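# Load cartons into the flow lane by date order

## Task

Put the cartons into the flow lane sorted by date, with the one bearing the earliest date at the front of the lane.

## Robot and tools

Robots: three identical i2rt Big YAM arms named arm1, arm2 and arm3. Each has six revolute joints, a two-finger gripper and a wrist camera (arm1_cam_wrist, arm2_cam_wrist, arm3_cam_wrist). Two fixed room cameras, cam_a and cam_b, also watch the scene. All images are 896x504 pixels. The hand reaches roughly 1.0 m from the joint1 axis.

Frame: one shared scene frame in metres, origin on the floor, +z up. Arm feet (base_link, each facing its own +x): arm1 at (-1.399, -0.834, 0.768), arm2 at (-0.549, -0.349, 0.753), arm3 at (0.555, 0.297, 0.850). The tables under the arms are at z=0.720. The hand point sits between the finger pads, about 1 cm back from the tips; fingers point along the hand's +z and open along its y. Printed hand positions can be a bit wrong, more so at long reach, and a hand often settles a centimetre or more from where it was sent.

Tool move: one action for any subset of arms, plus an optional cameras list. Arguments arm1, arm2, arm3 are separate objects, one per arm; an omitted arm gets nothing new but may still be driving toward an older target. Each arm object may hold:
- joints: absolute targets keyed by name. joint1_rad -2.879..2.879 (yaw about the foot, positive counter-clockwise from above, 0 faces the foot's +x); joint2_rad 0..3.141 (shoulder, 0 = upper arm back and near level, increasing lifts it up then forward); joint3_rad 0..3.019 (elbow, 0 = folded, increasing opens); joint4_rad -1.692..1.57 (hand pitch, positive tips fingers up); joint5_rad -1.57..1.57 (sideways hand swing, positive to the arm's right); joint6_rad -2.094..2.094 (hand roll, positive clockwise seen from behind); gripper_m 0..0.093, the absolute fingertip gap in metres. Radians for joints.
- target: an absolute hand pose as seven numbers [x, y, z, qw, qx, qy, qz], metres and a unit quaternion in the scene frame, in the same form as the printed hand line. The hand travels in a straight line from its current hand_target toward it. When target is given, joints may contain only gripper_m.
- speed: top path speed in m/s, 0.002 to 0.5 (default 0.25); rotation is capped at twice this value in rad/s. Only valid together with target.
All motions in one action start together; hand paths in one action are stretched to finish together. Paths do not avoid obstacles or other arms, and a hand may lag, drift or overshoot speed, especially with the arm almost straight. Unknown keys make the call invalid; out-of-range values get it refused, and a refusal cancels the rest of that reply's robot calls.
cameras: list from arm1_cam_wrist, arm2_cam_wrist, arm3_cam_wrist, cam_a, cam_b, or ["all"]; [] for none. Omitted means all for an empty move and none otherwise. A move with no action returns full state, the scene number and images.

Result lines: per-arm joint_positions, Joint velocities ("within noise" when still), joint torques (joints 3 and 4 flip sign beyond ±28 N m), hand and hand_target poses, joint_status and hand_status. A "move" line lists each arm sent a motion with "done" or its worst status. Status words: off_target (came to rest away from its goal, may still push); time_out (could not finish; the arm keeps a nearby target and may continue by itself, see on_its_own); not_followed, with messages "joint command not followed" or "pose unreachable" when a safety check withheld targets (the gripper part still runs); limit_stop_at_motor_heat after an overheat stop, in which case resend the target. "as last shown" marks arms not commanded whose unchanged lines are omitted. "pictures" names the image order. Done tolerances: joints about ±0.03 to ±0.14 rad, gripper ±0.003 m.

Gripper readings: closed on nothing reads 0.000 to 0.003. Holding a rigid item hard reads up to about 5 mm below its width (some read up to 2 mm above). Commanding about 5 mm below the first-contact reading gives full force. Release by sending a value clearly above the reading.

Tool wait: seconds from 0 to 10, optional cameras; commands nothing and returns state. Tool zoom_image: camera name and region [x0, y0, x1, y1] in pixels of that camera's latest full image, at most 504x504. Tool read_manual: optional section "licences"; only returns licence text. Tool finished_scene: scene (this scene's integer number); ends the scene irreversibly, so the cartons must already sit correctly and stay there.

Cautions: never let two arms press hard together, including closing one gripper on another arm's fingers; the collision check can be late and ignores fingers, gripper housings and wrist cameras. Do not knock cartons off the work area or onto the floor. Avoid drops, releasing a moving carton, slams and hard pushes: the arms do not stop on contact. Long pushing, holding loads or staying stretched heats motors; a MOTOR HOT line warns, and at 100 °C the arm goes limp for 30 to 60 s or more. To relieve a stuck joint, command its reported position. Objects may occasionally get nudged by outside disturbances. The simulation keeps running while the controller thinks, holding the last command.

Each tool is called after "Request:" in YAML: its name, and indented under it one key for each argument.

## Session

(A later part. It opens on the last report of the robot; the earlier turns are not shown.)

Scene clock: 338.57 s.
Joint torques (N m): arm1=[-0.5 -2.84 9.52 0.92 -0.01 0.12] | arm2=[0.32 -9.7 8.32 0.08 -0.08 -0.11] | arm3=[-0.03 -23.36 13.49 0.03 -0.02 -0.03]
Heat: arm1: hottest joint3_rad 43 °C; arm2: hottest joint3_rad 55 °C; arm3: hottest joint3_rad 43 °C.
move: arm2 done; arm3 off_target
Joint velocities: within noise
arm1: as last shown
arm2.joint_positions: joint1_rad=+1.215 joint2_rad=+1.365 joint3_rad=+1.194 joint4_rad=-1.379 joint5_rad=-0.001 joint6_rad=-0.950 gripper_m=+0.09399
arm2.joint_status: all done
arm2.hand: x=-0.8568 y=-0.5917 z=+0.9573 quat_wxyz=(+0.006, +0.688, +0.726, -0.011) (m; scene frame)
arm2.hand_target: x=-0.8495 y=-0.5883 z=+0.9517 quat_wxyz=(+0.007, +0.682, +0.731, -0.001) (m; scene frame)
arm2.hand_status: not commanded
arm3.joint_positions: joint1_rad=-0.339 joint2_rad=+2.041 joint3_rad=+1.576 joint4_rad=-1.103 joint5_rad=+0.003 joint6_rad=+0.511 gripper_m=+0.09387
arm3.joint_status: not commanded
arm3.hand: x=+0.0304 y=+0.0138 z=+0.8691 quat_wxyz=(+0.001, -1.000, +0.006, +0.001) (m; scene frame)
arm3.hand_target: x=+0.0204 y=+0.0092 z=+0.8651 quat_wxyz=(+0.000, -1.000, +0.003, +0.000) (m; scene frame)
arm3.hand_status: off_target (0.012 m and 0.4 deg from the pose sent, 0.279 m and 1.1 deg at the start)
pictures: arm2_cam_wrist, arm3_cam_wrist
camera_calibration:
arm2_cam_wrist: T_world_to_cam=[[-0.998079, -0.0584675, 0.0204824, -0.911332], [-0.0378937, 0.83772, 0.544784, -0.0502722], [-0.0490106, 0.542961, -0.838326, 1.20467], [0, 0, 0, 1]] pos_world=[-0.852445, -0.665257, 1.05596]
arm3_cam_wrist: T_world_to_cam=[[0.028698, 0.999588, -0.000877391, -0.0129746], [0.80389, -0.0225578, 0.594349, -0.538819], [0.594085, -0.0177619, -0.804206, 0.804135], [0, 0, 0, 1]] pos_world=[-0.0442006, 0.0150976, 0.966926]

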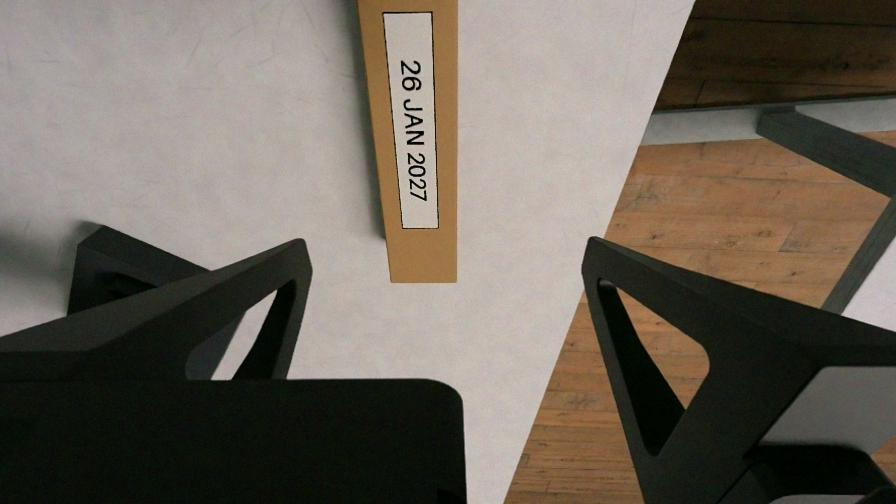

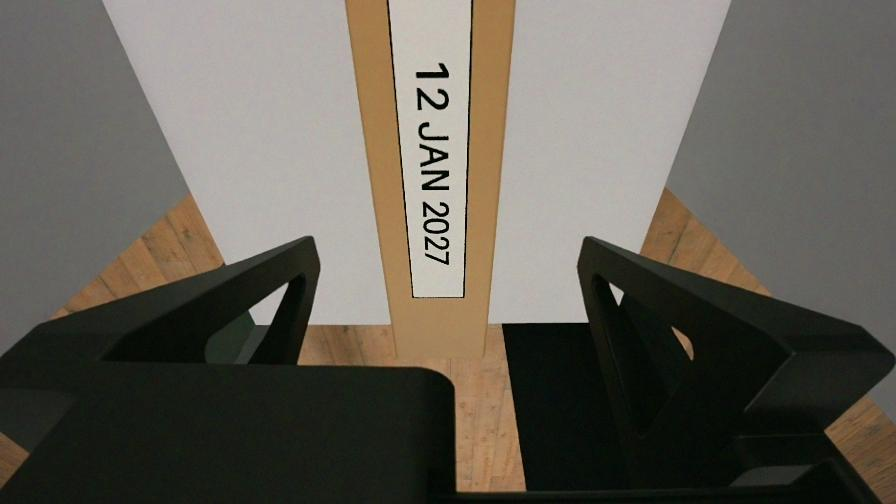

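Request:
move:
  arm2: {"target": [-0.834, -0.582, 0.745, 0, 0.6852, 0.7284, 0], "speed": 0.2}
  arm3: {"target": [0.026, 0.009, 0.776, 0, 1, -0.002, 0], "speed": 0.12}
  cameras: ["arm3_cam_wrist", "arm2_cam_wrist"]

Scene clock: 359.87 s.
Joint torques (N m): arm1=[-0.56 -2.9 9.52 0.92 0 0.12] | arm2=[0.79 -8.76 6.48 0.75 -0.02 0.09] | arm3=[0.26 -24.23 9.07 0.73 0 0]
Heat: arm1: hottest joint3_rad 43 °C; arm2: hottest joint3_rad 52 °C; arm3: hottest joint3_rad 43 °C.
move: arm2 done; arm3 off_target
Joint velocities: within noise
arm1: as last shown
arm2.joint_positions: joint1_rad=+1.221 joint2_rad=+1.578 joint3_rad=+0.819 joint4_rad=-0.797 joint5_rad=+0.013 joint6_rad=-0.950 gripper_m=+0.09399
arm2.joint_status: not commanded
arm2.hand: x=-0.8400 y=-0.5818 z=+0.7528 quat_wxyz=(+0.000, +0.686, +0.728, -0.007) (m; scene frame)
arm2.hand_target: x=-0.8339 y=-0.5818 z=+0.7452 quat_wxyz=(+0.000, +0.685, +0.728, +0.000) (m; scene frame)
arm2.hand_status: done (0.010 m and 0.8 deg from the pose sent, 0.214 m and 1.5 deg at the start)
arm3.joint_positions: joint1_rad=-0.339 joint2_rad=+2.154 joint3_rad=+1.542 joint4_rad=-0.939 joint5_rad=+0.003 joint6_rad=+0.510 gripper_m=+0.09387
arm3.joint_status: not commanded
arm3.hand: x=+0.0228 y=+0.0096 z=+0.7932 quat_wxyz=(-0.004, -1.000, +0.006, +0.009) (m; scene frame)
arm3.hand_target: x=+0.0263 y=+0.0092 z=+0.7764 quat_wxyz=(+0.000, -1.000, +0.002, +0.000) (m; scene frame)
arm3.hand_status: off_target (0.018 m and 1.2 deg from the pose sent, 0.093 m and 0.5 deg at the start)
pictures: arm2_cam_wrist, arm3_cam_wrist
camera_calibration:
arm2_cam_wrist: T_world_to_cam=[[-0.997648, -0.0644026, 0.0234653, -0.895144], [-0.0404182, 0.829222, 0.557456, 0.0368868], [-0.0553596, 0.555197, -0.829875, 1.02416], [0, 0, 0, 1]] pos_world=[-0.834851, -0.656847, 0.850367]
arm3_cam_wrist: T_world_to_cam=[[0.0282271, 0.999552, -0.00993417, -0.00141463], [0.813135, -0.0171802, 0.581821, -0.47808], [0.58139, -0.024501, -0.813256, 0.755056], [0, 0, 0, 1]] pos_world=[-0.0501975, 0.0117, 0.892197]

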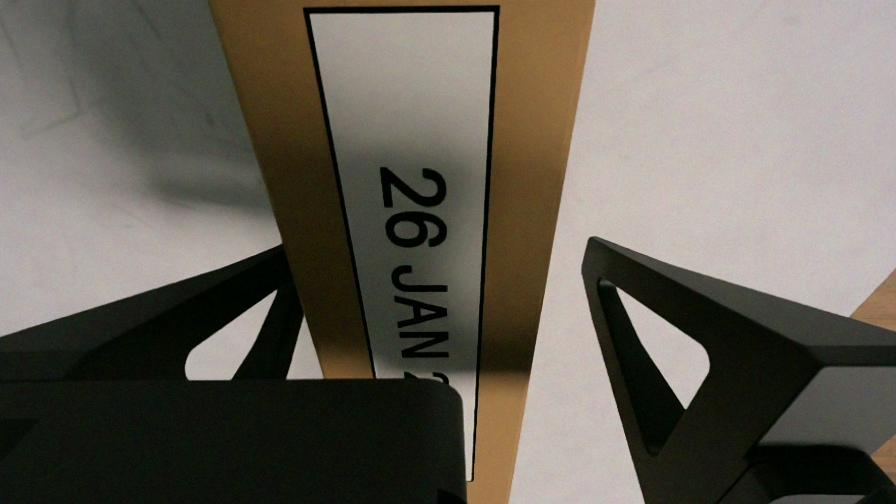

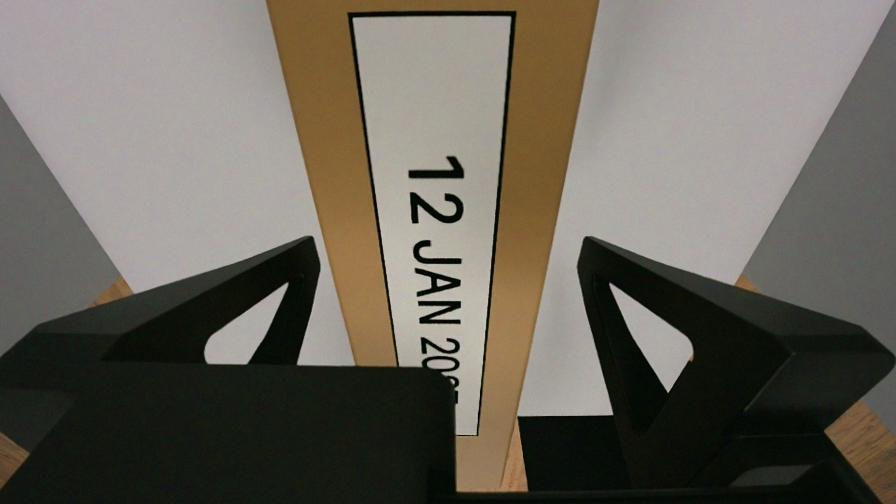

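Request:
move:
  arm2: {"joints": {"gripper_m": 0.055}}
  arm3: {"joints": {"gripper_m": 0.055}}

Request:
move:
  arm2: {"target": [-0.815, -0.56, 0.955, 0, 0.6852, 0.7284, 0], "speed": 0.22}
  arm3: {"target": [0.032, 0.01, 0.945, 0, 1, 0, 0], "speed": 0.2}
  cameras: ["arm3_cam_wrist", "arm2_cam_wrist"]

Scene clock: 365.47 s.
Joint torques (N m): arm1=[-0.62 -2.84 9.5 0.92 0 0.12] | arm2=[0.5 -8.7 6.56 0.73 0.03 0.08] | arm3=[0.26 -24.35 9.03 0.72 0.11 -0.01]
Heat: arm1: hottest joint3_rad 43 °C; arm2: hottest joint3_rad 52 °C; arm3: hottest joint3_rad 43 °C.
move: arm2 off_target; arm3 off_target
Joint velocities: within noise
arm1.joint_positions: joint1_rad=+0.617 joint2_rad=+0.796 joint3_rad=+1.196 joint4_rad=-1.398 joint5_rad=+0.001 joint6_rad=-0.008 gripper_m=+0.09394
arm1.joint_status: not commanded
arm1.hand: x=-1.3610 y=-1.1239 z=+1.1568 quat_wxyz=(-0.211, -0.629, -0.725, +0.184) (m; scene frame)
arm1.hand_target: x=-1.3654 y=-1.1254 z=+1.1575 quat_wxyz=(-0.210, -0.638, -0.718, +0.184) (m; scene frame)
arm1.hand_status: not commanded
arm2.joint_positions: joint1_rad=+1.224 joint2_rad=+1.578 joint3_rad=+0.817 joint4_rad=-0.797 joint5_rad=+0.012 joint6_rad=-0.950 gripper_m=+0.06072
arm2.joint_status: gripper_m off_target (ended at +0.06075, target +0.05500)
arm2.hand: x=-0.8387 y=-0.5827 z=+0.7525 quat_wxyz=(+0.001, +0.684, +0.729, -0.007) (m; scene frame)
arm2.hand_target: x=-0.8339 y=-0.5817 z=+0.7452 quat_wxyz=(+0.000, +0.685, +0.728, +0.000) (m; scene frame)
arm2.hand_status: not commanded
arm3.joint_positions: joint1_rad=-0.339 joint2_rad=+2.154 joint3_rad=+1.542 joint4_rad=-0.937 joint5_rad=+0.000 joint6_rad=+0.510 gripper_m=+0.05852
arm3.joint_status: gripper_m off_target (ended at +0.05855, target +0.05500)
arm3.hand: x=+0.0226 y=+0.0090 z=+0.7932 quat_wxyz=(-0.005, -1.000, +0.006, +0.009) (m; scene frame)
arm3.hand_target: x=+0.0263 y=+0.0093 z=+0.7764 quat_wxyz=(+0.000, -1.000, +0.002, +0.000) (m; scene frame)
arm3.hand_status: not commanded
camera_calibration:
arm1_cam_wrist: T_world_to_cam=[[-0.9874, -0.157436, -0.0159939, -1.499], [-0.158239, 0.981277, 0.109798, 0.758301], [-0.00159183, 0.110946, -0.993825, 1.39571], [0, 0, 0, 1]] pos_world=[-1.3579, -1.13495, 1.27985]
arm2_cam_wrist: T_world_to_cam=[[-0.997456, -0.0678141, 0.0219684, -0.894605], [-0.0441287, 0.829459, 0.556822, 0.0353231], [-0.0559823, 0.554436, -0.830341, 1.02389], [0, 0, 0, 1]] pos_world=[-0.833451, -0.65765, 0.850166]
arm3_cam_wrist: T_world_to_cam=[[0.0282092, 0.999514, -0.0132477, 0.00184607], [0.81341, -0.0152496, 0.58149, -0.477635], [0.581006, -0.0271792, -0.813445, 0.755342], [0, 0, 0, 1]] pos_world=[-0.0503974, 0.0114007, 0.892194]

Scene clock: 367.37 s.
Joint torques (N m): arm1=[-0.5 -2.84 9.52 0.91 -0.01 0.12] | arm2=[0.15 -7.06 15.68 -0.34 -0.05 0.03] | arm3=[0.62 -27.05 15.08 -0.14 0.09 -0.01]
Heat: arm1: hottest joint3_rad 43 °C; arm2: hottest joint3_rad 52 °C; arm3: hottest joint3_rad 43 °C.
move: arm2 off_target; arm3 off_target
Joint velocities: within noise
arm1: as last shown
arm2.joint_positions: joint1_rad=+1.224 joint2_rad=+1.237 joint3_rad=+0.990 joint4_rad=-1.394 joint5_rad=+0.013 joint6_rad=-0.950 gripper_m=+0.06072
arm2.joint_status: not commanded
arm2.hand: x=-0.7960 y=-0.5442 z=+0.9250 quat_wxyz=(+0.005, +0.684, +0.729, +0.035) (m; scene frame)
arm2.hand_target: x=-0.8135 y=-0.5587 z=+0.9549 quat_wxyz=(+0.000, +0.685, +0.728, -0.001) (m; scene frame)
arm2.hand_status: off_target (0.039 m and 4.1 deg from the pose sent, 0.205 m and 0.8 deg at the start)
arm3.joint_positions: joint1_rad=-0.339 joint2_rad=+1.977 joint3_rad=+1.610 joint4_rad=-1.259 joint5_rad=+0.001 joint6_rad=+0.510 gripper_m=+0.05850
arm3.joint_status: not commanded
arm3.hand: x=+0.0472 y=+0.0225 z=+0.9179 quat_wxyz=(+0.014, -1.000, +0.006, -0.025) (m; scene frame)
arm3.hand_target: x=+0.0332 y=+0.0107 z=+0.9454 quat_wxyz=(+0.000, -1.000, +0.000, +0.000) (m; scene frame)
arm3.hand_status: off_target (0.033 m and 3.3 deg from the pose sent, 0.152 m and 1.4 deg at the start)
pictures: arm2_cam_wrist, arm3_cam_wrist
camera_calibration:
arm2_cam_wrist: T_world_to_cam=[[-0.996613, -0.0684632, -0.0455624, -0.790333], [-0.0821147, 0.798055, 0.596963, -0.175232], [-0.00450869, 0.598682, -0.800974, 1.18601], [0, 0, 0, 1]] pos_world=[-0.796698, -0.624305, 1.01856]
arm3_cam_wrist: T_world_to_cam=[[0.0272824, 0.99929, 0.026003, -0.0468027], [0.77215, -0.0375872, 0.634327, -0.616004], [0.634854, 0.00277226, -0.772627, 0.802137], [0, 0, 0, 1]] pos_world=[-0.0323151, 0.0213919, 1.01172]

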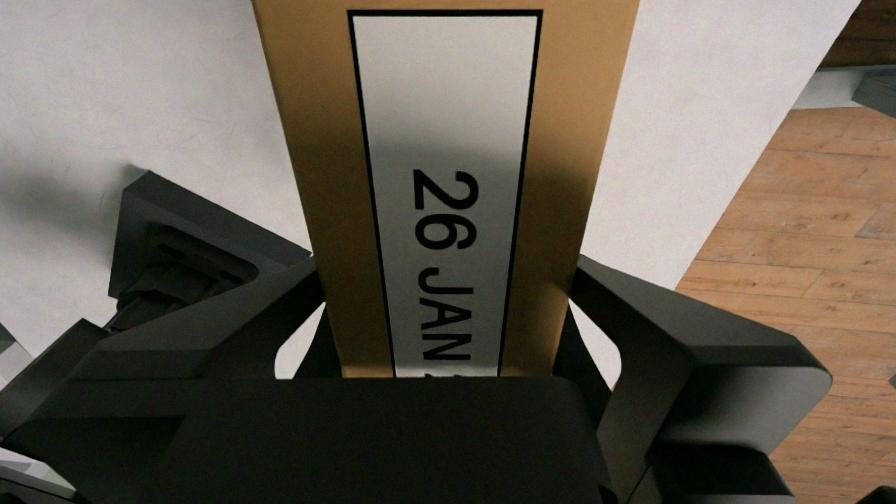

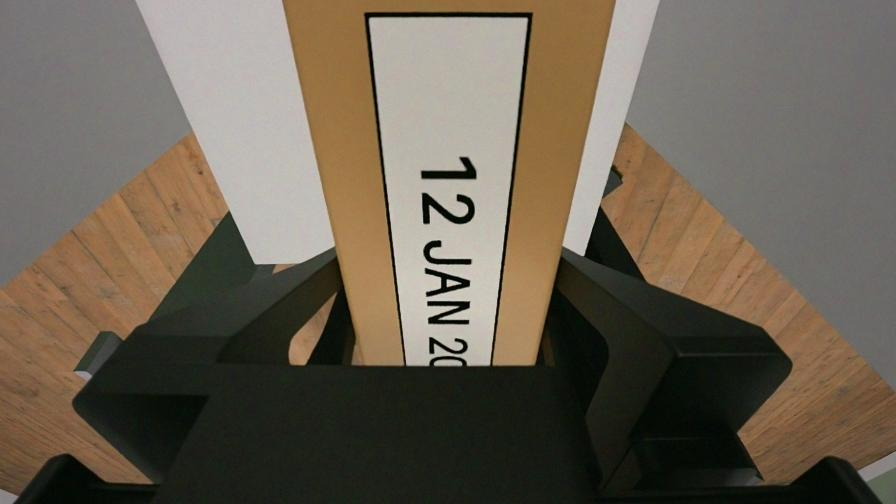

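Request:
move:
  arm3: {"target": [0.28, -0.02, 0.955, 0, 1, 0, 0], "speed": 0.25}
  arm2: {"joints": {"joint1_rad": -1.77, "joint2_rad": 1.48, "joint3_rad": 1.245, "joint4_rad": -1.385, "joint5_rad": 0, "joint6_rad": 0.82}}

Request:
move:
  arm3: {"target": [0.472, -0.345, 0.9, 0.018, 1, 0, -0.04], "speed": 0.25}
  cameras: ["arm3_cam_wrist", "arm2_cam_wrist", "cam_b"]

Request:
zoom_image:
  camera: "cam_b"
  region: [310, 180, 560, 350]

Scene clock: 374.87 s.
Joint torques (N m): arm1=[-0.56 -2.84 9.51 0.92 -0.01 0.12] | arm2=[-0.21 -12.57 12.63 -0.43 0.01 0.09] | arm3=[0.56 -19.02 10.44 0.58 0.19 0.15]
Heat: arm1: hottest joint3_rad 43 °C; arm2: hottest joint3_rad 55 °C; arm3: hottest joint3_rad 43 °C.
move: arm2 done; arm3 off_target
Joint velocities: within noise
arm1: as last shown
arm2.joint_positions: joint1_rad=-1.769 joint2_rad=+1.498 joint3_rad=+1.202 joint4_rad=-1.374 joint5_rad=+0.001 joint6_rad=+0.811 gripper_m=+0.06079
arm2.joint_status: all done
arm2.hand: x=-0.2785 y=-0.0494 z=+0.9093 quat_wxyz=(+0.029, +0.011, -0.999, +0.043) (m; scene frame)
arm2.hand_target: x=-0.2711 y=-0.0409 z=+0.9313 quat_wxyz=(+0.012, +0.006, -1.000, +0.024) (m; scene frame)
arm2.hand_status: not commanded
arm3.joint_positions: joint1_rad=+0.019 joint2_rad=+1.549 joint3_rad=+1.084 joint4_rad=-1.144 joint5_rad=-0.001 joint6_rad=+0.851 gripper_m=+0.05849
arm3.joint_status: not commanded
arm3.hand: x=+0.2828 y=-0.0143 z=+0.9433 quat_wxyz=(+0.014, -1.000, -0.002, -0.014) (m; scene frame)
arm3.hand_target: x=+0.2800 y=-0.0199 z=+0.9550 quat_wxyz=(+0.000, -1.000, +0.000, +0.000) (m; scene frame)
arm3.hand_status: off_target (0.013 m and 2.3 deg from the pose sent, 0.239 m and 3.3 deg at the start)
camera_calibration:
arm1_cam_wrist: T_world_to_cam=[[-0.9874, -0.157436, -0.0159939, -1.499], [-0.158239, 0.981277, 0.109798, 0.758301], [-0.00159183, 0.110946, -0.993825, 1.39571], [0, 0, 0, 1]] pos_world=[-1.3579, -1.13495, 1.27985]
arm2_cam_wrist: T_world_to_cam=[[0.029902, -0.994845, 0.0969019, -0.130815], [-0.791646, 0.0356163, 0.609941, -0.765332], [-0.610248, -0.0949505, -0.7865, 0.663393], [0, 0, 0, 1]] pos_world=[-0.197126, -0.0398928, 1.00124]
arm3_cam_wrist: T_world_to_cam=[[0.0116471, 0.999599, 0.02582, -0.0124361], [0.786301, -0.0251077, 0.617334, -0.80319], [0.617734, 0.0131121, -0.786278, 0.690123], [0, 0, 0, 1]] pos_world=[0.205382, -0.0167842, 1.03879]

Scene clock: 377.43 s.
Joint torques (N m): arm1=[-0.5 -2.84 9.5 0.91 0 0.12] | arm2=[-0.21 -12.69 12.63 -0.44 -0.01 0.09] | arm3=[0.03 -26.93 15.43 -0.12 0.28 0.12]
Heat: arm1: hottest joint3_rad 43 °C; arm2: hottest joint3_rad 56 °C; arm3: hottest joint3_rad 44 °C.
move: arm3 off_target
Joint velocities: within noise
arm1, arm2: as last shown
arm3.joint_positions: joint1_rad=+0.630 joint2_rad=+2.101 joint3_rad=+1.717 joint4_rad=-1.181 joint5_rad=+0.074 joint6_rad=+1.454 gripper_m=+0.05849
arm3.joint_status: not commanded
arm3.hand: x=+0.4757 y=-0.3250 z=+0.8841 quat_wxyz=(+0.002, -0.999, -0.006, +0.036) (m; scene frame)
arm3.hand_target: x=+0.4720 y=-0.3439 z=+0.9004 quat_wxyz=(-0.019, -0.999, +0.000, +0.040) (m; scene frame)
arm3.hand_status: off_target (0.026 m and 2.4 deg from the pose sent, 0.383 m and 7.2 deg at the start)
pictures: arm2_cam_wrist, arm3_cam_wrist, cam_b
camera_calibration:
arm2_cam_wrist: T_world_to_cam=[[0.029902, -0.994845, 0.0969019, -0.130815], [-0.791646, 0.0356163, 0.609941, -0.765332], [-0.610248, -0.0949505, -0.7865, 0.663393], [0, 0, 0, 1]] pos_world=[-0.197126, -0.0398928, 1.00124]
arm3_cam_wrist: T_world_to_cam=[[0.00360622, 0.999993, -0.0000099006, 0.324201], [0.844237, -0.00303922, 0.535962, -0.874556], [0.535958, -0.00194116, -0.844242, 0.613792], [0, 0, 0, 1]] pos_world=[0.408196, -0.325665, 0.986921]

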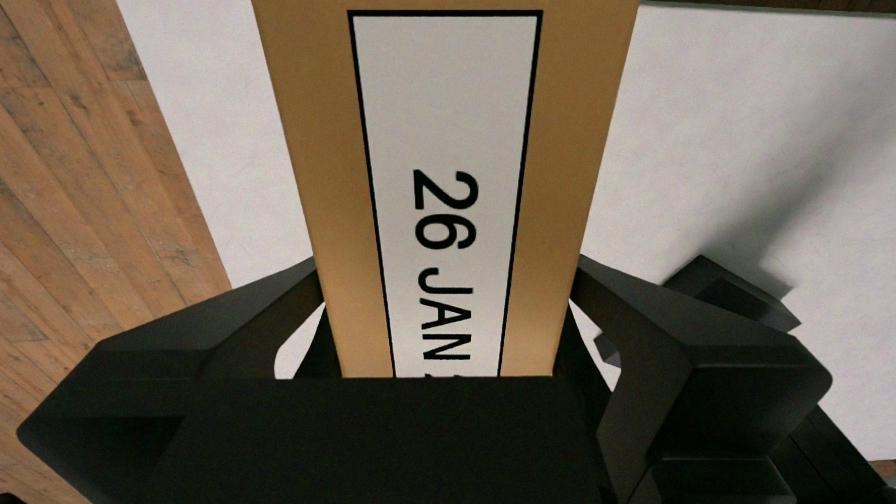

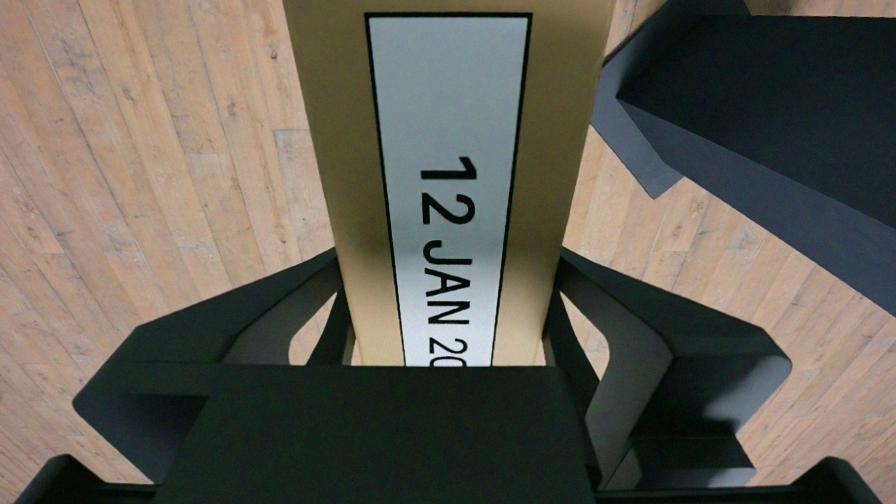

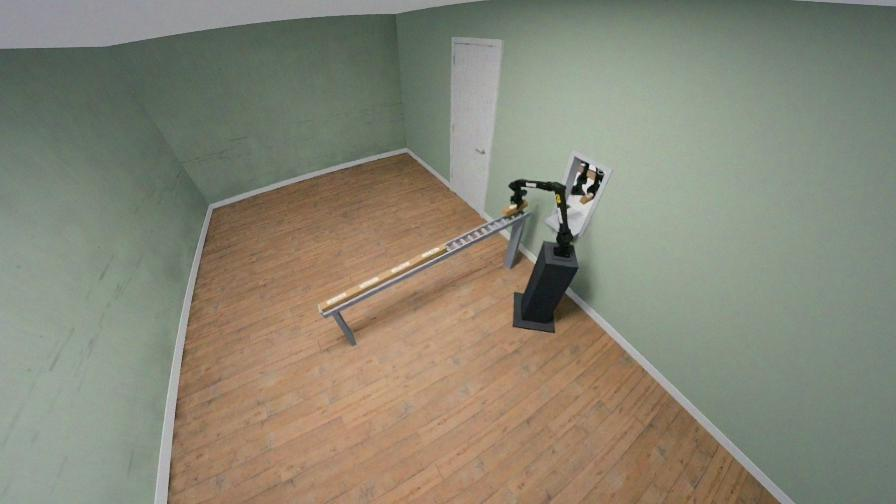

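Scaled by 2.016 from the camera's 896x504 image, which has a finer 1280x720 frame.

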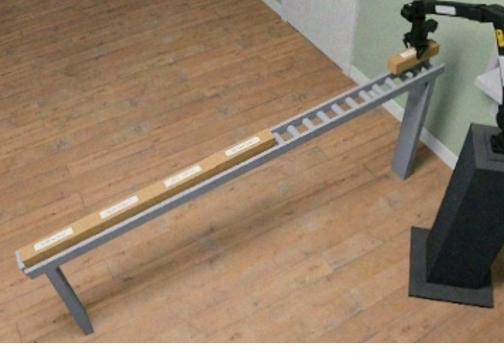

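Request:
move:
  arm3: {"target": [0.473, -0.3375, 0.822, 0.006, 1, 0, -0.044], "speed": 0.15}
  arm2: {"target": [0.0, 0.008, 0.94, 0.01, 0, 1, 0.006], "speed": 0.2}

Request:
move:
  arm3: {"target": [0.474, -0.338, 0.806, 0.006, 1, 0, -0.045], "speed": 0.1}
  arm2: {"target": [0.042, -0.001, 0.84, 0.01, 0, 1, 0.006], "speed": 0.15}
  cameras: ["arm3_cam_wrist", "arm2_cam_wrist"]

Scene clock: 383.30 s.
Joint torques (N m): arm1=[-0.5 -2.9 9.51 0.91 0 0.12] | arm2=[-0.5 -20.01 16.47 -0.35 -0.07 -0.12] | arm3=[0.03 -27.81 10.43 0.64 0.3 0.15]
Heat: arm1: hottest joint3_rad 43 °C; arm2: hottest joint3_rad 57 °C; arm3: hottest joint3_rad 44 °C.
move: arm2 off_target; arm3 done
Joint velocities: arm1=[within noise] | arm2=[within noise] | arm3=[-0.024 -0.015 -0.002 0.002 -0.154 -0.081 -0.001]
arm1: as last shown
arm2.joint_positions: joint1_rad=-2.028 joint2_rad=+2.074 joint3_rad=+1.998 joint4_rad=-1.544 joint5_rad=-0.011 joint6_rad=+0.582 gripper_m=+0.06079
arm2.joint_status: not commanded
arm2.hand: x=-0.0195 y=-0.0026 z=+0.9092 quat_wxyz=(+0.019, -0.004, -1.000, +0.014) (m; scene frame)
arm2.hand_target: x=-0.0022 y=+0.0065 z=+0.9403 quat_wxyz=(-0.011, +0.000, -1.000, -0.006) (m; scene frame)
arm2.hand_status: off_target (0.038 m and 4.1 deg from the pose sent, 0.286 m and 7.2 deg at the start)
arm3.joint_positions: joint1_rad=+0.630 joint2_rad=+2.191 joint3_rad=+1.692 joint4_rad=-1.065 joint5_rad=+0.085 joint6_rad=+1.458 gripper_m=+0.05849
arm3.joint_status: not commanded
arm3.hand: x=+0.4734 y=-0.3314 z=+0.8208 quat_wxyz=(+0.002, -0.999, -0.004, +0.041) (m; scene frame)
arm3.hand_target: x=+0.4729 y=-0.3374 z=+0.8221 quat_wxyz=(-0.006, -0.999, +0.000, +0.044) (m; scene frame)
arm3.hand_status: done (0.006 m and 1.0 deg from the pose sent, 0.063 m and 1.4 deg at the start)
camera_calibration:
arm1_cam_wrist: T_world_to_cam=[[-0.9874, -0.157436, -0.0159939, -1.499], [-0.158239, 0.981277, 0.109798, 0.758301], [-0.00159183, 0.110946, -0.993825, 1.39571], [0, 0, 0, 1]] pos_world=[-1.3579, -1.13495, 1.27985]
arm2_cam_wrist: T_world_to_cam=[[-0.00264042, -0.999121, 0.0418279, -0.0426353], [-0.802794, 0.0270579, 0.595642, -0.549219], [-0.59625, -0.0320065, -0.802161, 0.840579], [0, 0, 0, 1]] pos_world=[0.0601722, -0.000833124, 1.0032]
arm3_cam_wrist: T_world_to_cam=[[0.00782479, 0.999969, -0.0000667932, 0.328639], [0.849718, -0.00661385, 0.527196, -0.835287], [0.527179, -0.00418195, -0.849744, 0.569611], [0, 0, 0, 1]] pos_world=[0.4069, -0.331771, 0.924405]

Scene clock: 384.67 s.
Joint torques (N m): arm1=[-0.56 -2.78 9.51 0.92 0 0.11] | arm2=[-0.97 -23.24 13.39 0.5 -0.07 -0.1] | arm3=[0.44 -27.93 10.19 0.64 0.3 0.15]
Heat: arm1: hottest joint3_rad 43 °C; arm2: hottest joint3_rad 57 °C; arm3: hottest joint3_rad 44 °C.
move: arm2 off_target; arm3 done
Joint velocities: within noise
arm1: as last shown
arm2.joint_positions: joint1_rad=-2.068 joint2_rad=+2.222 joint3_rad=+1.998 joint4_rad=-1.393 joint5_rad=-0.012 joint6_rad=+0.540 gripper_m=+0.06079
arm2.joint_status: not commanded
arm2.hand: x=+0.0237 y=-0.0076 z=+0.8146 quat_wxyz=(+0.018, -0.003, -1.000, +0.012) (m; scene frame)
arm2.hand_target: x=+0.0407 y=-0.0018 z=+0.8405 quat_wxyz=(-0.010, +0.000, -1.000, -0.006) (m; scene frame)
arm2.hand_status: off_target (0.032 m and 3.9 deg from the pose sent, 0.093 m and 4.1 deg at the start)
arm3.joint_positions: joint1_rad=+0.630 joint2_rad=+2.210 joint3_rad=+1.686 joint4_rad=-1.036 joint5_rad=+0.087 joint6_rad=+1.460 gripper_m=+0.05849
arm3.joint_status: not commanded
arm3.hand: x=+0.4729 y=-0.3328 z=+0.8073 quat_wxyz=(+0.000, -0.999, -0.003, +0.043) (m; scene frame)
arm3.hand_target: x=+0.4740 y=-0.3379 z=+0.8061 quat_wxyz=(-0.006, -0.999, +0.000, +0.045) (m; scene frame)
arm3.hand_status: done (0.005 m and 0.8 deg from the pose sent, 0.016 m and 1.1 deg at the start)
pictures: arm2_cam_wrist, arm3_cam_wrist
camera_calibration:
arm2_cam_wrist: T_world_to_cam=[[-0.000481807, -0.999303, 0.0373337, -0.0399979], [-0.803675, 0.022603, 0.594639, -0.45715], [-0.595069, -0.0297176, -0.803125, 0.790991], [0, 0, 0, 1]] pos_world=[0.103274, -0.00613069, 0.908597]
arm3_cam_wrist: T_world_to_cam=[[0.00971645, 0.999944, -0.00419808, 0.332428], [0.850932, -0.00606338, 0.52524, -0.826585], [0.525185, -0.00867575, -0.850944, 0.55873], [0, 0, 0, 1]] pos_world=[0.406702, -0.332574, 0.910999]

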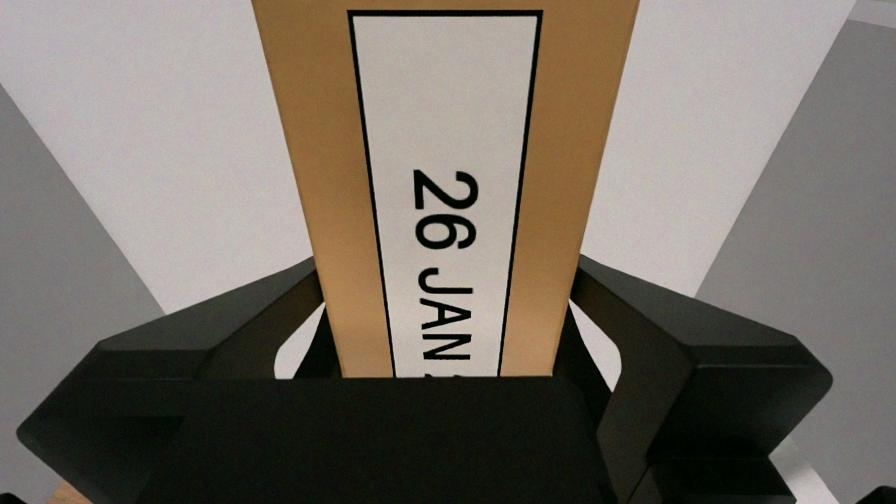

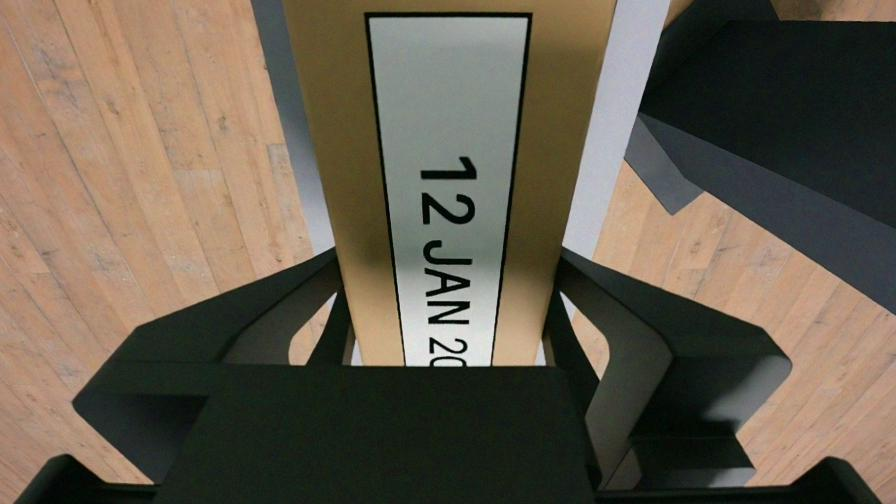

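Request:
move:
  arm3: {"target": [0.474, -0.336, 0.79, 0.005, 1, 0, -0.045], "speed": 0.06}
  arm2: {"target": [0.046, 0.004, 0.787, 0.01, 0, 1, 0.006], "speed": 0.1}

Request:
move:
  arm3: {"target": [0.474, -0.325, 0.798, 0.004, 1, 0, -0.045], "speed": 0.06}
  arm2: {"target": [0.044, 0.003, 0.769, 0.006, 0, 1, 0.003], "speed": 0.06}
  cameras: ["arm3_cam_wrist", "arm2_cam_wrist"]

Scene clock: 391.53 s.
Joint torques (N m): arm1=[-0.56 -2.84 9.51 0.91 0 0.12] | arm2=[-0.44 -23.06 10.47 0.64 -0.1 -0.06] | arm3=[0.38 -26.75 9.48 0.8 0.17 0.1]
Heat: arm1: hottest joint3_rad 43 °C; arm2: hottest joint3_rad 58 °C; arm3: hottest joint3_rad 44 °C.
move: arm2 done; arm3 off_target
Joint velocities: within noise
arm1: as last shown
arm2.joint_positions: joint1_rad=-2.068 joint2_rad=+2.272 joint3_rad=+1.998 joint4_rad=-1.295 joint5_rad=-0.012 joint6_rad=+0.539 gripper_m=+0.06079
arm2.joint_status: not commanded
arm2.hand: x=+0.0409 y=+0.0020 z=+0.7814 quat_wxyz=(-0.002, -0.002, -1.000, +0.000) (m; scene frame)
arm2.hand_target: x=+0.0459 y=+0.0040 z=+0.7869 quat_wxyz=(-0.010, +0.000, -1.000, -0.006) (m; scene frame)
arm2.hand_status: done (0.008 m and 1.2 deg from the pose sent, 0.037 m and 3.8 deg at the start)
arm3.joint_positions: joint1_rad=+0.630 joint2_rad=+2.216 joint3_rad=+1.678 joint4_rad=-1.009 joint5_rad=+0.091 joint6_rad=+1.464 gripper_m=+0.05849
arm3.joint_status: not commanded
arm3.hand: x=+0.4719 y=-0.3352 z=+0.8014 quat_wxyz=(-0.007, -0.999, +0.000, +0.046) (m; scene frame)
arm3.hand_target: x=+0.4739 y=-0.3357 z=+0.7901 quat_wxyz=(-0.005, -0.999, +0.000, +0.045) (m; scene frame)
arm3.hand_status: off_target (0.012 m and 0.3 deg from the pose sent, 0.018 m and 0.7 deg at the start)
camera_calibration:
arm1_cam_wrist: T_world_to_cam=[[-0.9874, -0.157436, -0.0159939, -1.499], [-0.158239, 0.981277, 0.109798, 0.758301], [-0.00159183, 0.110946, -0.993825, 1.39571], [0, 0, 0, 1]] pos_world=[-1.3579, -1.13495, 1.27985]
arm2_cam_wrist: T_world_to_cam=[[-0.0000836831, -0.999915, 0.0130096, -0.0101316], [-0.827401, 0.00737557, 0.561563, -0.396979], [-0.561612, -0.0107171, -0.827331, 0.79231], [0, 0, 0, 1]] pos_world=[0.116509, 0.00128851, 0.878564]
arm3_cam_wrist: T_world_to_cam=[[0.0143535, 0.999724, -0.018581, 0.344081], [0.85406, -0.00259423, 0.520168, -0.818875], [0.519976, -0.0233355, -0.853862, 0.554112], [0, 0, 0, 1]] pos_world=[0.406305, -0.33318, 0.905481]

Scene clock: 392.53 s.
Joint torques (N m): arm1=[-0.56 -2.78 9.51 0.94 0 0.12] | arm2=[-0.32 -21.89 8.81 0.72 -0.05 -0.07] | arm3=[0.15 -28.86 8.18 0.36 0.17 0.09]
Heat: arm1: hottest joint3_rad 43 °C; arm2: hottest joint3_rad 58 °C; arm3: hottest joint3_rad 44 °C.
move: arm2 off_target; arm3 done
Joint velocities: within noise
arm1: as last shown
arm2.joint_positions: joint1_rad=-2.068 joint2_rad=+2.275 joint3_rad=+1.998 joint4_rad=-1.272 joint5_rad=-0.012 joint6_rad=+0.539 gripper_m=+0.06079
arm2.joint_status: not commanded
arm2.hand: x=+0.0456 y=+0.0048 z=+0.7797 quat_wxyz=(-0.011, -0.002, -1.000, -0.005) (m; scene frame)
arm2.hand_target: x=+0.0439 y=+0.0030 z=+0.7692 quat_wxyz=(-0.006, +0.000, -1.000, -0.003) (m; scene frame)
arm2.hand_status: off_target (0.011 m and 0.7 deg from the pose sent, 0.013 m and 0.6 deg at the start)
arm3.joint_positions: joint1_rad=+0.630 joint2_rad=+2.204 joint3_rad=+1.651 joint4_rad=-0.991 joint5_rad=+0.091 joint6_rad=+1.464 gripper_m=+0.05849
arm3.joint_status: not commanded
arm3.hand: x=+0.4725 y=-0.3296 z=+0.7996 quat_wxyz=(-0.008, -0.999, +0.000, +0.046) (m; scene frame)
arm3.hand_target: x=+0.4739 y=-0.3251 z=+0.7981 quat_wxyz=(-0.004, -0.999, +0.000, +0.045) (m; scene frame)
arm3.hand_status: done (0.005 m and 0.5 deg from the pose sent, 0.011 m and 0.4 deg at the start)
pictures: arm2_cam_wrist, arm3_cam_wrist
camera_calibration:
arm2_cam_wrist: T_world_to_cam=[[0.000157933, -0.999997, 0.00251733, 0.000867701], [-0.837251, 0.00124429, 0.546817, -0.380119], [-0.546818, -0.002194, -0.837249, 0.800594], [0, 0, 0, 1]] pos_world=[0.119524, 0.00309718, 0.87815]
arm3_cam_wrist: T_world_to_cam=[[0.0143564, 0.999686, -0.0205561, 0.340113], [0.854184, -0.00157497, 0.519969, -0.818025], [0.519773, -0.0250235, -0.853938, 0.552078], [0, 0, 0, 1]] pos_world=[0.406905, -0.32748, 0.90378]

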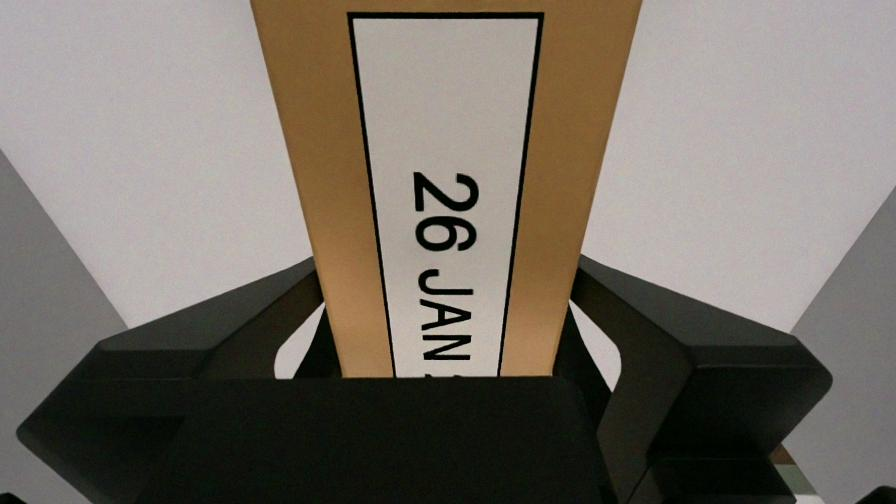

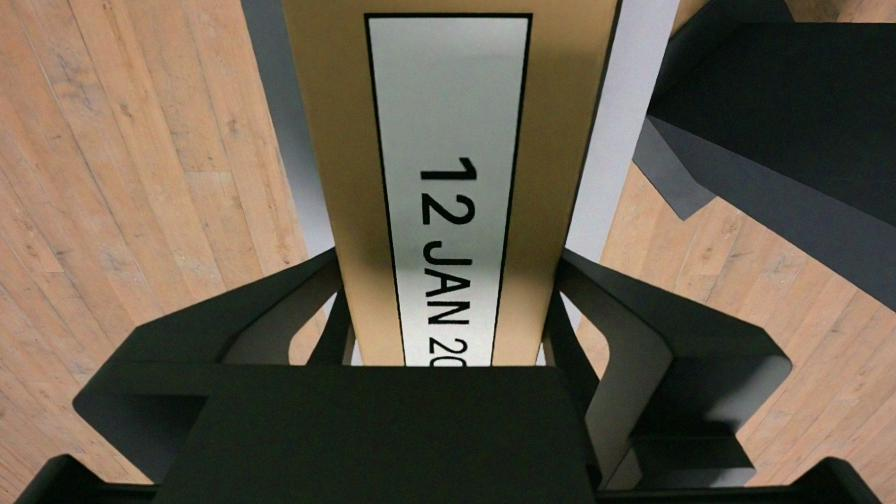

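Request:
move:
  arm3: {"joints": {"gripper_m": 0.094}}
  arm2: {"joints": {"gripper_m": 0.094}}
  cameras: ["arm3_cam_wrist", "arm2_cam_wrist"]

Scene clock: 396.40 s.
Joint torques (N m): arm1=[-0.56 -2.73 9.51 0.94 0 0.12] | arm2=[-0.38 -22.53 8.91 0.72 -0.03 -0.07] | arm3=[0.26 -28.28 8.99 0.25 0.17 0.09]
Heat: arm1: hottest joint3_rad 43 °C; arm2: hottest joint3_rad 58 °C; arm3: hottest joint3_rad 44 °C.
move: arm2 done; arm3 done
Joint velocities: within noise
arm1.joint_positions: joint1_rad=+0.617 joint2_rad=+0.796 joint3_rad=+1.196 joint4_rad=-1.398 joint5_rad=+0.001 joint6_rad=-0.008 gripper_m=+0.09394
arm1.joint_status: not commanded
arm1.hand: x=-1.3610 y=-1.1239 z=+1.1568 quat_wxyz=(-0.211, -0.629, -0.725, +0.184) (m; scene frame)
arm1.hand_target: x=-1.3654 y=-1.1254 z=+1.1575 quat_wxyz=(-0.210, -0.638, -0.718, +0.184) (m; scene frame)
arm1.hand_status: not commanded
arm2.joint_positions: joint1_rad=-2.068 joint2_rad=+2.274 joint3_rad=+1.998 joint4_rad=-1.272 joint5_rad=-0.013 joint6_rad=+0.539 gripper_m=+0.09382
arm2.joint_status: all done
arm2.hand: x=+0.0456 y=+0.0048 z=+0.7799 quat_wxyz=(-0.011, -0.002, -1.000, -0.005) (m; scene frame)
arm2.hand_target: x=+0.0439 y=+0.0030 z=+0.7692 quat_wxyz=(-0.006, +0.000, -1.000, -0.003) (m; scene frame)
arm2.hand_status: not commanded
arm3.joint_positions: joint1_rad=+0.630 joint2_rad=+2.204 joint3_rad=+1.642 joint4_rad=-0.991 joint5_rad=+0.091 joint6_rad=+1.464 gripper_m=+0.09380
arm3.joint_status: all done
arm3.hand: x=+0.4729 y=-0.3257 z=+0.7969 quat_wxyz=(-0.004, -0.999, +0.000, +0.045) (m; scene frame)
arm3.hand_target: x=+0.4739 y=-0.3251 z=+0.7980 quat_wxyz=(-0.004, -0.999, +0.000, +0.045) (m; scene frame)
arm3.hand_status: not commanded
pictures: arm2_cam_wrist, arm3_cam_wrist
camera_calibration:
arm2_cam_wrist: T_world_to_cam=[[0.000180311, -0.999998, 0.00201802, 0.00130331], [-0.837329, 0.000952271, 0.546699, -0.38017], [-0.5467, -0.00178832, -0.837327, 0.800899], [0, 0, 0, 1]] pos_world=[0.119524, 0.00309759, 0.87845]
arm3_cam_wrist: T_world_to_cam=[[0.0143929, 0.999822, -0.0121583, 0.329414], [0.853694, -0.00595685, 0.520742, -0.818775], [0.520577, -0.0178744, -0.853628, 0.55119], [0, 0, 0, 1]] pos_world=[0.407305, -0.32438, 0.900886]

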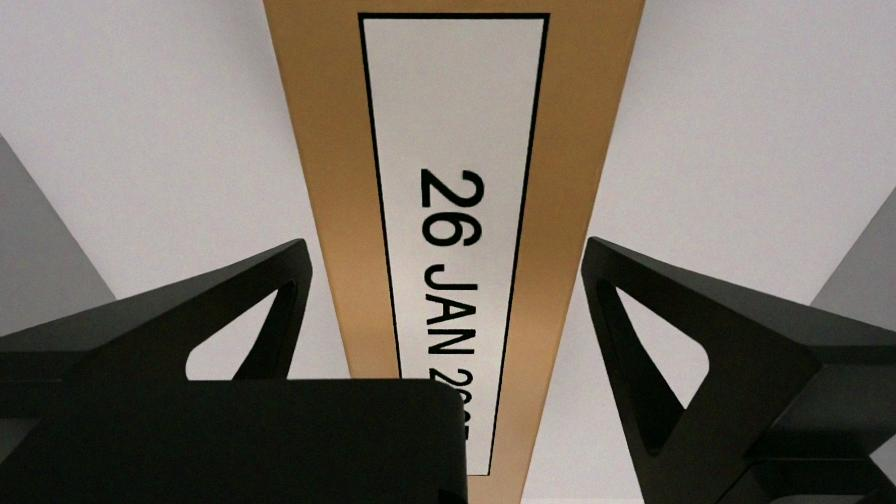

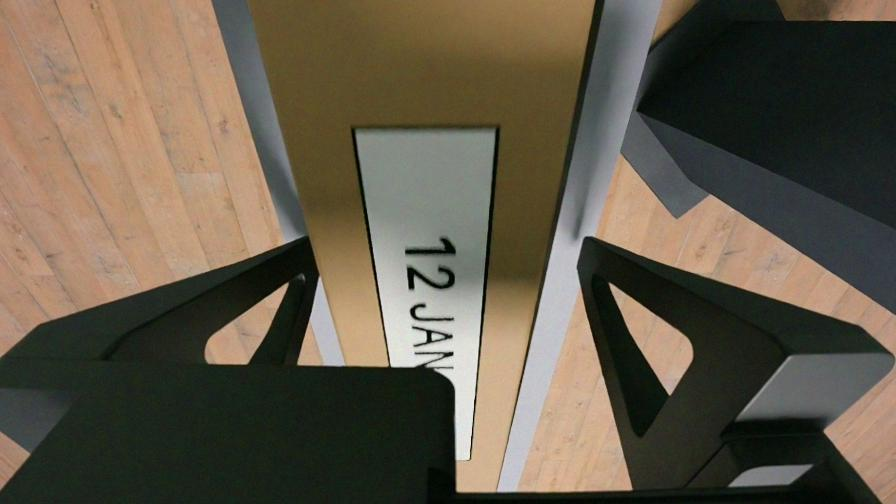

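Request:
move:
  arm3: {"target": [0.462, -0.325, 0.95, 0, 1, 0, -0.045], "speed": 0.2}
  arm2: {"target": [0.037, 0.003, 0.93, 0, 0, 1, 0], "speed": 0.2}

Request:
move:
  arm3: {"target": [0.28, -0.04, 0.95, 0, 1, 0, -0.01], "speed": 0.28}
  arm2: {"joints": {"joint2_rad": 1.524, "joint3_rad": 1.355, "joint4_rad": -1.4}}
  cameras: ["arm2_cam_wrist", "cam_b"]

Request:
zoom_image:
  camera: "cam_b"
  region: [310, 180, 560, 350]

Scene clock: 403.47 s.
Joint torques (N m): arm1=[-0.56 -2.78 9.5 0.94 0 0.12] | arm2=[-0.21 -19.66 14.82 -0.31 -0.05 -0.06] | arm3=[-0.91 -26.11 14.06 -0.09 0.2 -0.03]
Heat: arm1: hottest joint3_rad 43 °C; arm2: hottest joint3_rad 57 °C; arm3: hottest joint3_rad 44 °C.
move: arm2 off_target; arm3 off_target
Joint velocities: within noise
arm1: as last shown
arm2.joint_positions: joint1_rad=-2.068 joint2_rad=+2.180 joint3_rad=+2.217 joint4_rad=-1.633 joint5_rad=-0.013 joint6_rad=+0.539 gripper_m=+0.09388
arm2.joint_status: not commanded
arm2.hand: x=+0.0252 y=-0.0047 z=+0.9251 quat_wxyz=(+0.009, -0.003, -1.000, +0.007) (m; scene frame)
arm2.hand_target: x=+0.0362 y=+0.0025 z=+0.9298 quat_wxyz=(-0.001, +0.000, -1.000, +0.000) (m; scene frame)
arm2.hand_status: off_target (0.015 m and 1.4 deg from the pose sent, 0.150 m and 1.4 deg at the start)
arm3.joint_positions: joint1_rad=+0.623 joint2_rad=+2.033 joint3_rad=+1.763 joint4_rad=-1.308 joint5_rad=+0.091 joint6_rad=+1.458 gripper_m=+0.09387
arm3.joint_status: not commanded
arm3.hand: x=+0.4697 y=-0.3148 z=+0.9420 quat_wxyz=(+0.009, -0.999, -0.001, +0.044) (m; scene frame)
arm3.hand_target: x=+0.4621 y=-0.3245 z=+0.9500 quat_wxyz=(+0.000, -0.999, +0.000, +0.045) (m; scene frame)
arm3.hand_status: off_target (0.015 m and 1.0 deg from the pose sent, 0.154 m and 0.5 deg at the start)
camera_calibration:
arm1_cam_wrist: T_world_to_cam=[[-0.9874, -0.157436, -0.0159939, -1.499], [-0.158239, 0.981277, 0.109798, 0.758301], [-0.00159183, 0.110946, -0.993825, 1.39571], [0, 0, 0, 1]] pos_world=[-1.3579, -1.13495, 1.27985]
arm2_cam_wrist: T_world_to_cam=[[0.0000289561, -0.999649, 0.0264862, -0.0311527], [-0.813982, 0.015362, 0.580687, -0.508605], [-0.58089, -0.0215761, -0.813696, 0.890157], [0, 0, 0, 1]] pos_world=[0.103089, -0.00412246, 1.02048]
arm3_cam_wrist: T_world_to_cam=[[0.0139665, 0.99981, 0.0135873, 0.296271], [0.852289, -0.0190095, 0.522726, -0.896891], [0.522885, 0.00427968, -0.852393, 0.681733], [0, 0, 0, 1]] pos_world=[0.403804, -0.316182, 1.04591]

Scene clock: 405.73 s.
Joint torques (N m): arm1=[-0.56 -2.78 9.5 0.92 -0.01 0.12] | arm2=[-0.15 -12.16 8.91 0.75 -0.05 -0.06] | arm3=[0.03 -17.79 9.51 0.73 0.02 -0.04]
Heat: arm1: hottest joint3_rad 43 °C; arm2: hottest joint3_rad 57 °C; arm3: hottest joint3_rad 44 °C.
move: arm2 done; arm3 done
Joint velocities: within noise
arm1: as last shown
arm2.joint_positions: joint1_rad=-2.068 joint2_rad=+1.524 joint3_rad=+1.367 joint4_rad=-1.410 joint5_rad=-0.013 joint6_rad=+0.539 gripper_m=+0.09389
arm2.joint_status: all done
arm2.hand: x=-0.1641 y=-0.1160 z=+0.9601 quat_wxyz=(-0.003, -0.002, -1.000, -0.001) (m; scene frame)
arm2.hand_target: x=-0.1653 y=-0.1163 z=+0.9560 quat_wxyz=(-0.002, +0.000, -1.000, -0.001) (m; scene frame)
arm2.hand_status: not commanded
arm3.joint_positions: joint1_rad=+0.062 joint2_rad=+1.566 joint3_rad=+1.124 joint4_rad=-1.125 joint5_rad=+0.020 joint6_rad=+0.905 gripper_m=+0.09387
arm3.joint_status: not commanded
arm3.hand: x=+0.2809 y=-0.0397 z=+0.9496 quat_wxyz=(+0.005, -1.000, +0.003, +0.008) (m; scene frame)
arm3.hand_target: x=+0.2799 y=-0.0400 z=+0.9500 quat_wxyz=(+0.000, -1.000, +0.000, +0.010) (m; scene frame)
arm3.hand_status: done (0.001 m and 0.7 deg from the pose sent, 0.334 m and 4.0 deg at the start)
pictures: arm2_cam_wrist, cam_b
camera_calibration:
arm2_cam_wrist: T_world_to_cam=[[-0.0000165316, -0.999931, 0.0117315, -0.129208], [-0.82776, 0.006596, 0.561044, -0.665705], [-0.561083, -0.00970155, -0.827703, 0.824399], [0, 0, 0, 1]] pos_world=[-0.0884906, -0.11681, 1.05736]

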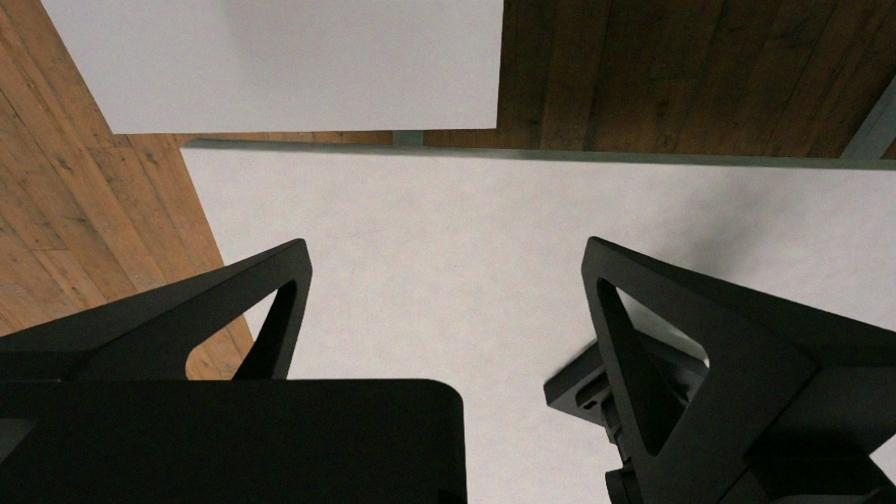

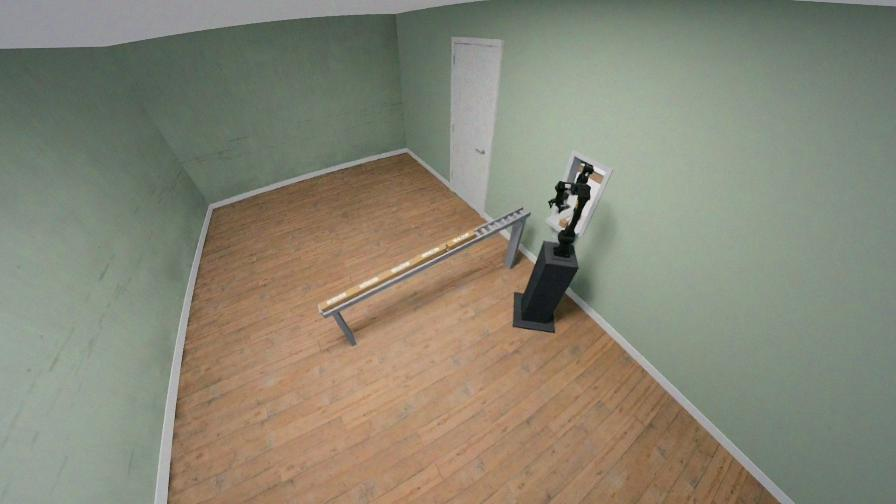

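Scaled by 2.016 from the camera's 896x504 image, which has a finer 1280x720 frame.

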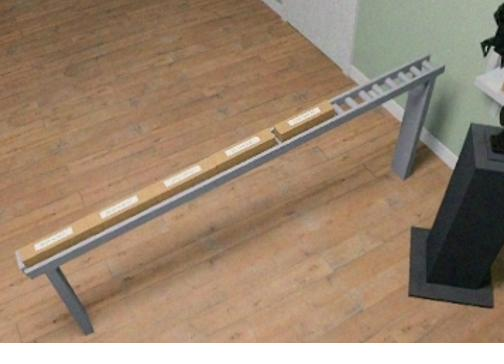

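Request:
move:
  arm3: {"target": [0.02, 0.005, 0.865, 0, 1, -0.003, 0], "speed": 0.22}
  arm2: {"joints": {"joint1_rad": -1.2, "joint2_rad": 1.36, "joint3_rad": 1.174, "joint4_rad": -1.385, "joint5_rad": 0, "joint6_rad": 0}}
  cameras: ["arm3_cam_wrist"]

Scene clock: 413.87 s.
Joint torques (N m): arm1=[-0.56 -2.84 9.51 0.92 0 0.12] | arm2=[0.38 -9.23 8.32 0.58 0 -0.12] | arm3=[0.21 -23.65 13.49 0.03 -0.01 -0.03]
Heat: arm1: hottest joint3_rad 43 °C; arm2: hottest joint3_rad 56 °C; arm3: hottest joint3_rad 44 °C.
move: arm2 done; arm3 off_target
Joint velocities: within noise
arm1: as last shown
arm2.joint_positions: joint1_rad=-1.207 joint2_rad=+1.358 joint3_rad=+1.194 joint4_rad=-1.391 joint5_rad=+0.000 joint6_rad=+0.011 gripper_m=+0.09390
arm2.joint_status: all done
arm2.hand: x=-0.4824 y=+0.0362 z=+0.9558 quat_wxyz=(-0.006, +0.638, -0.770, +0.002) (m; scene frame)
arm2.hand_target: x=-0.4855 y=+0.0320 z=+0.9480 quat_wxyz=(+0.000, +0.645, -0.764, +0.007) (m; scene frame)
arm2.hand_status: not commanded
arm3.joint_positions: joint1_rad=-0.334 joint2_rad=+2.046 joint3_rad=+1.584 joint4_rad=-1.106 joint5_rad=+0.003 joint6_rad=+0.517 gripper_m=+0.09387
arm3.joint_status: not commanded
arm3.hand: x=+0.0300 y=+0.0104 z=+0.8688 quat_wxyz=(+0.001, -1.000, +0.007, +0.001) (m; scene frame)
arm3.hand_target: x=+0.0204 y=+0.0051 z=+0.8651 quat_wxyz=(+0.000, -1.000, +0.003, +0.000) (m; scene frame)
arm3.hand_status: off_target (0.012 m and 0.5 deg from the pose sent, 0.278 m and 1.1 deg at the start)
pictures: arm3_cam_wrist
camera_calibration:
arm3_cam_wrist: T_world_to_cam=[[0.0302195, 0.999543, -0.000754483, -0.00981288], [0.803635, -0.0238477, 0.594645, -0.538614], [0.594355, -0.0185762, -0.803988, 0.803805], [0, 0, 0, 1]] pos_world=[-0.0445997, 0.0118953, 0.966526]

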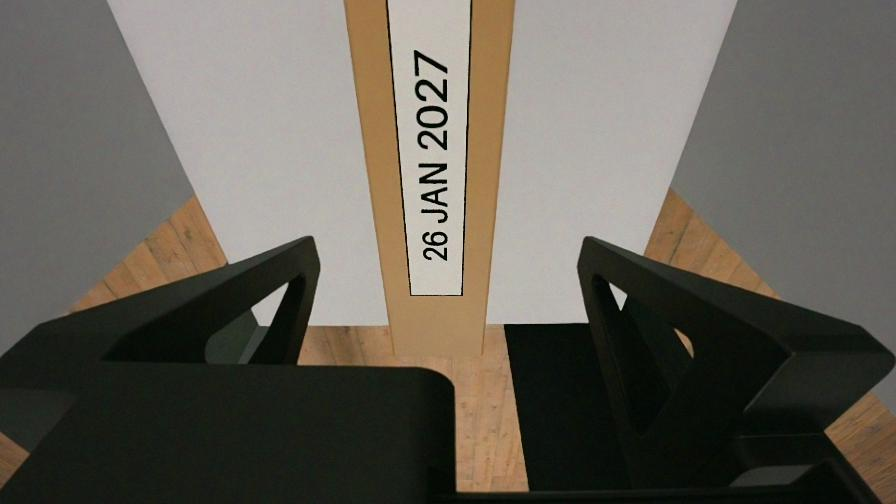

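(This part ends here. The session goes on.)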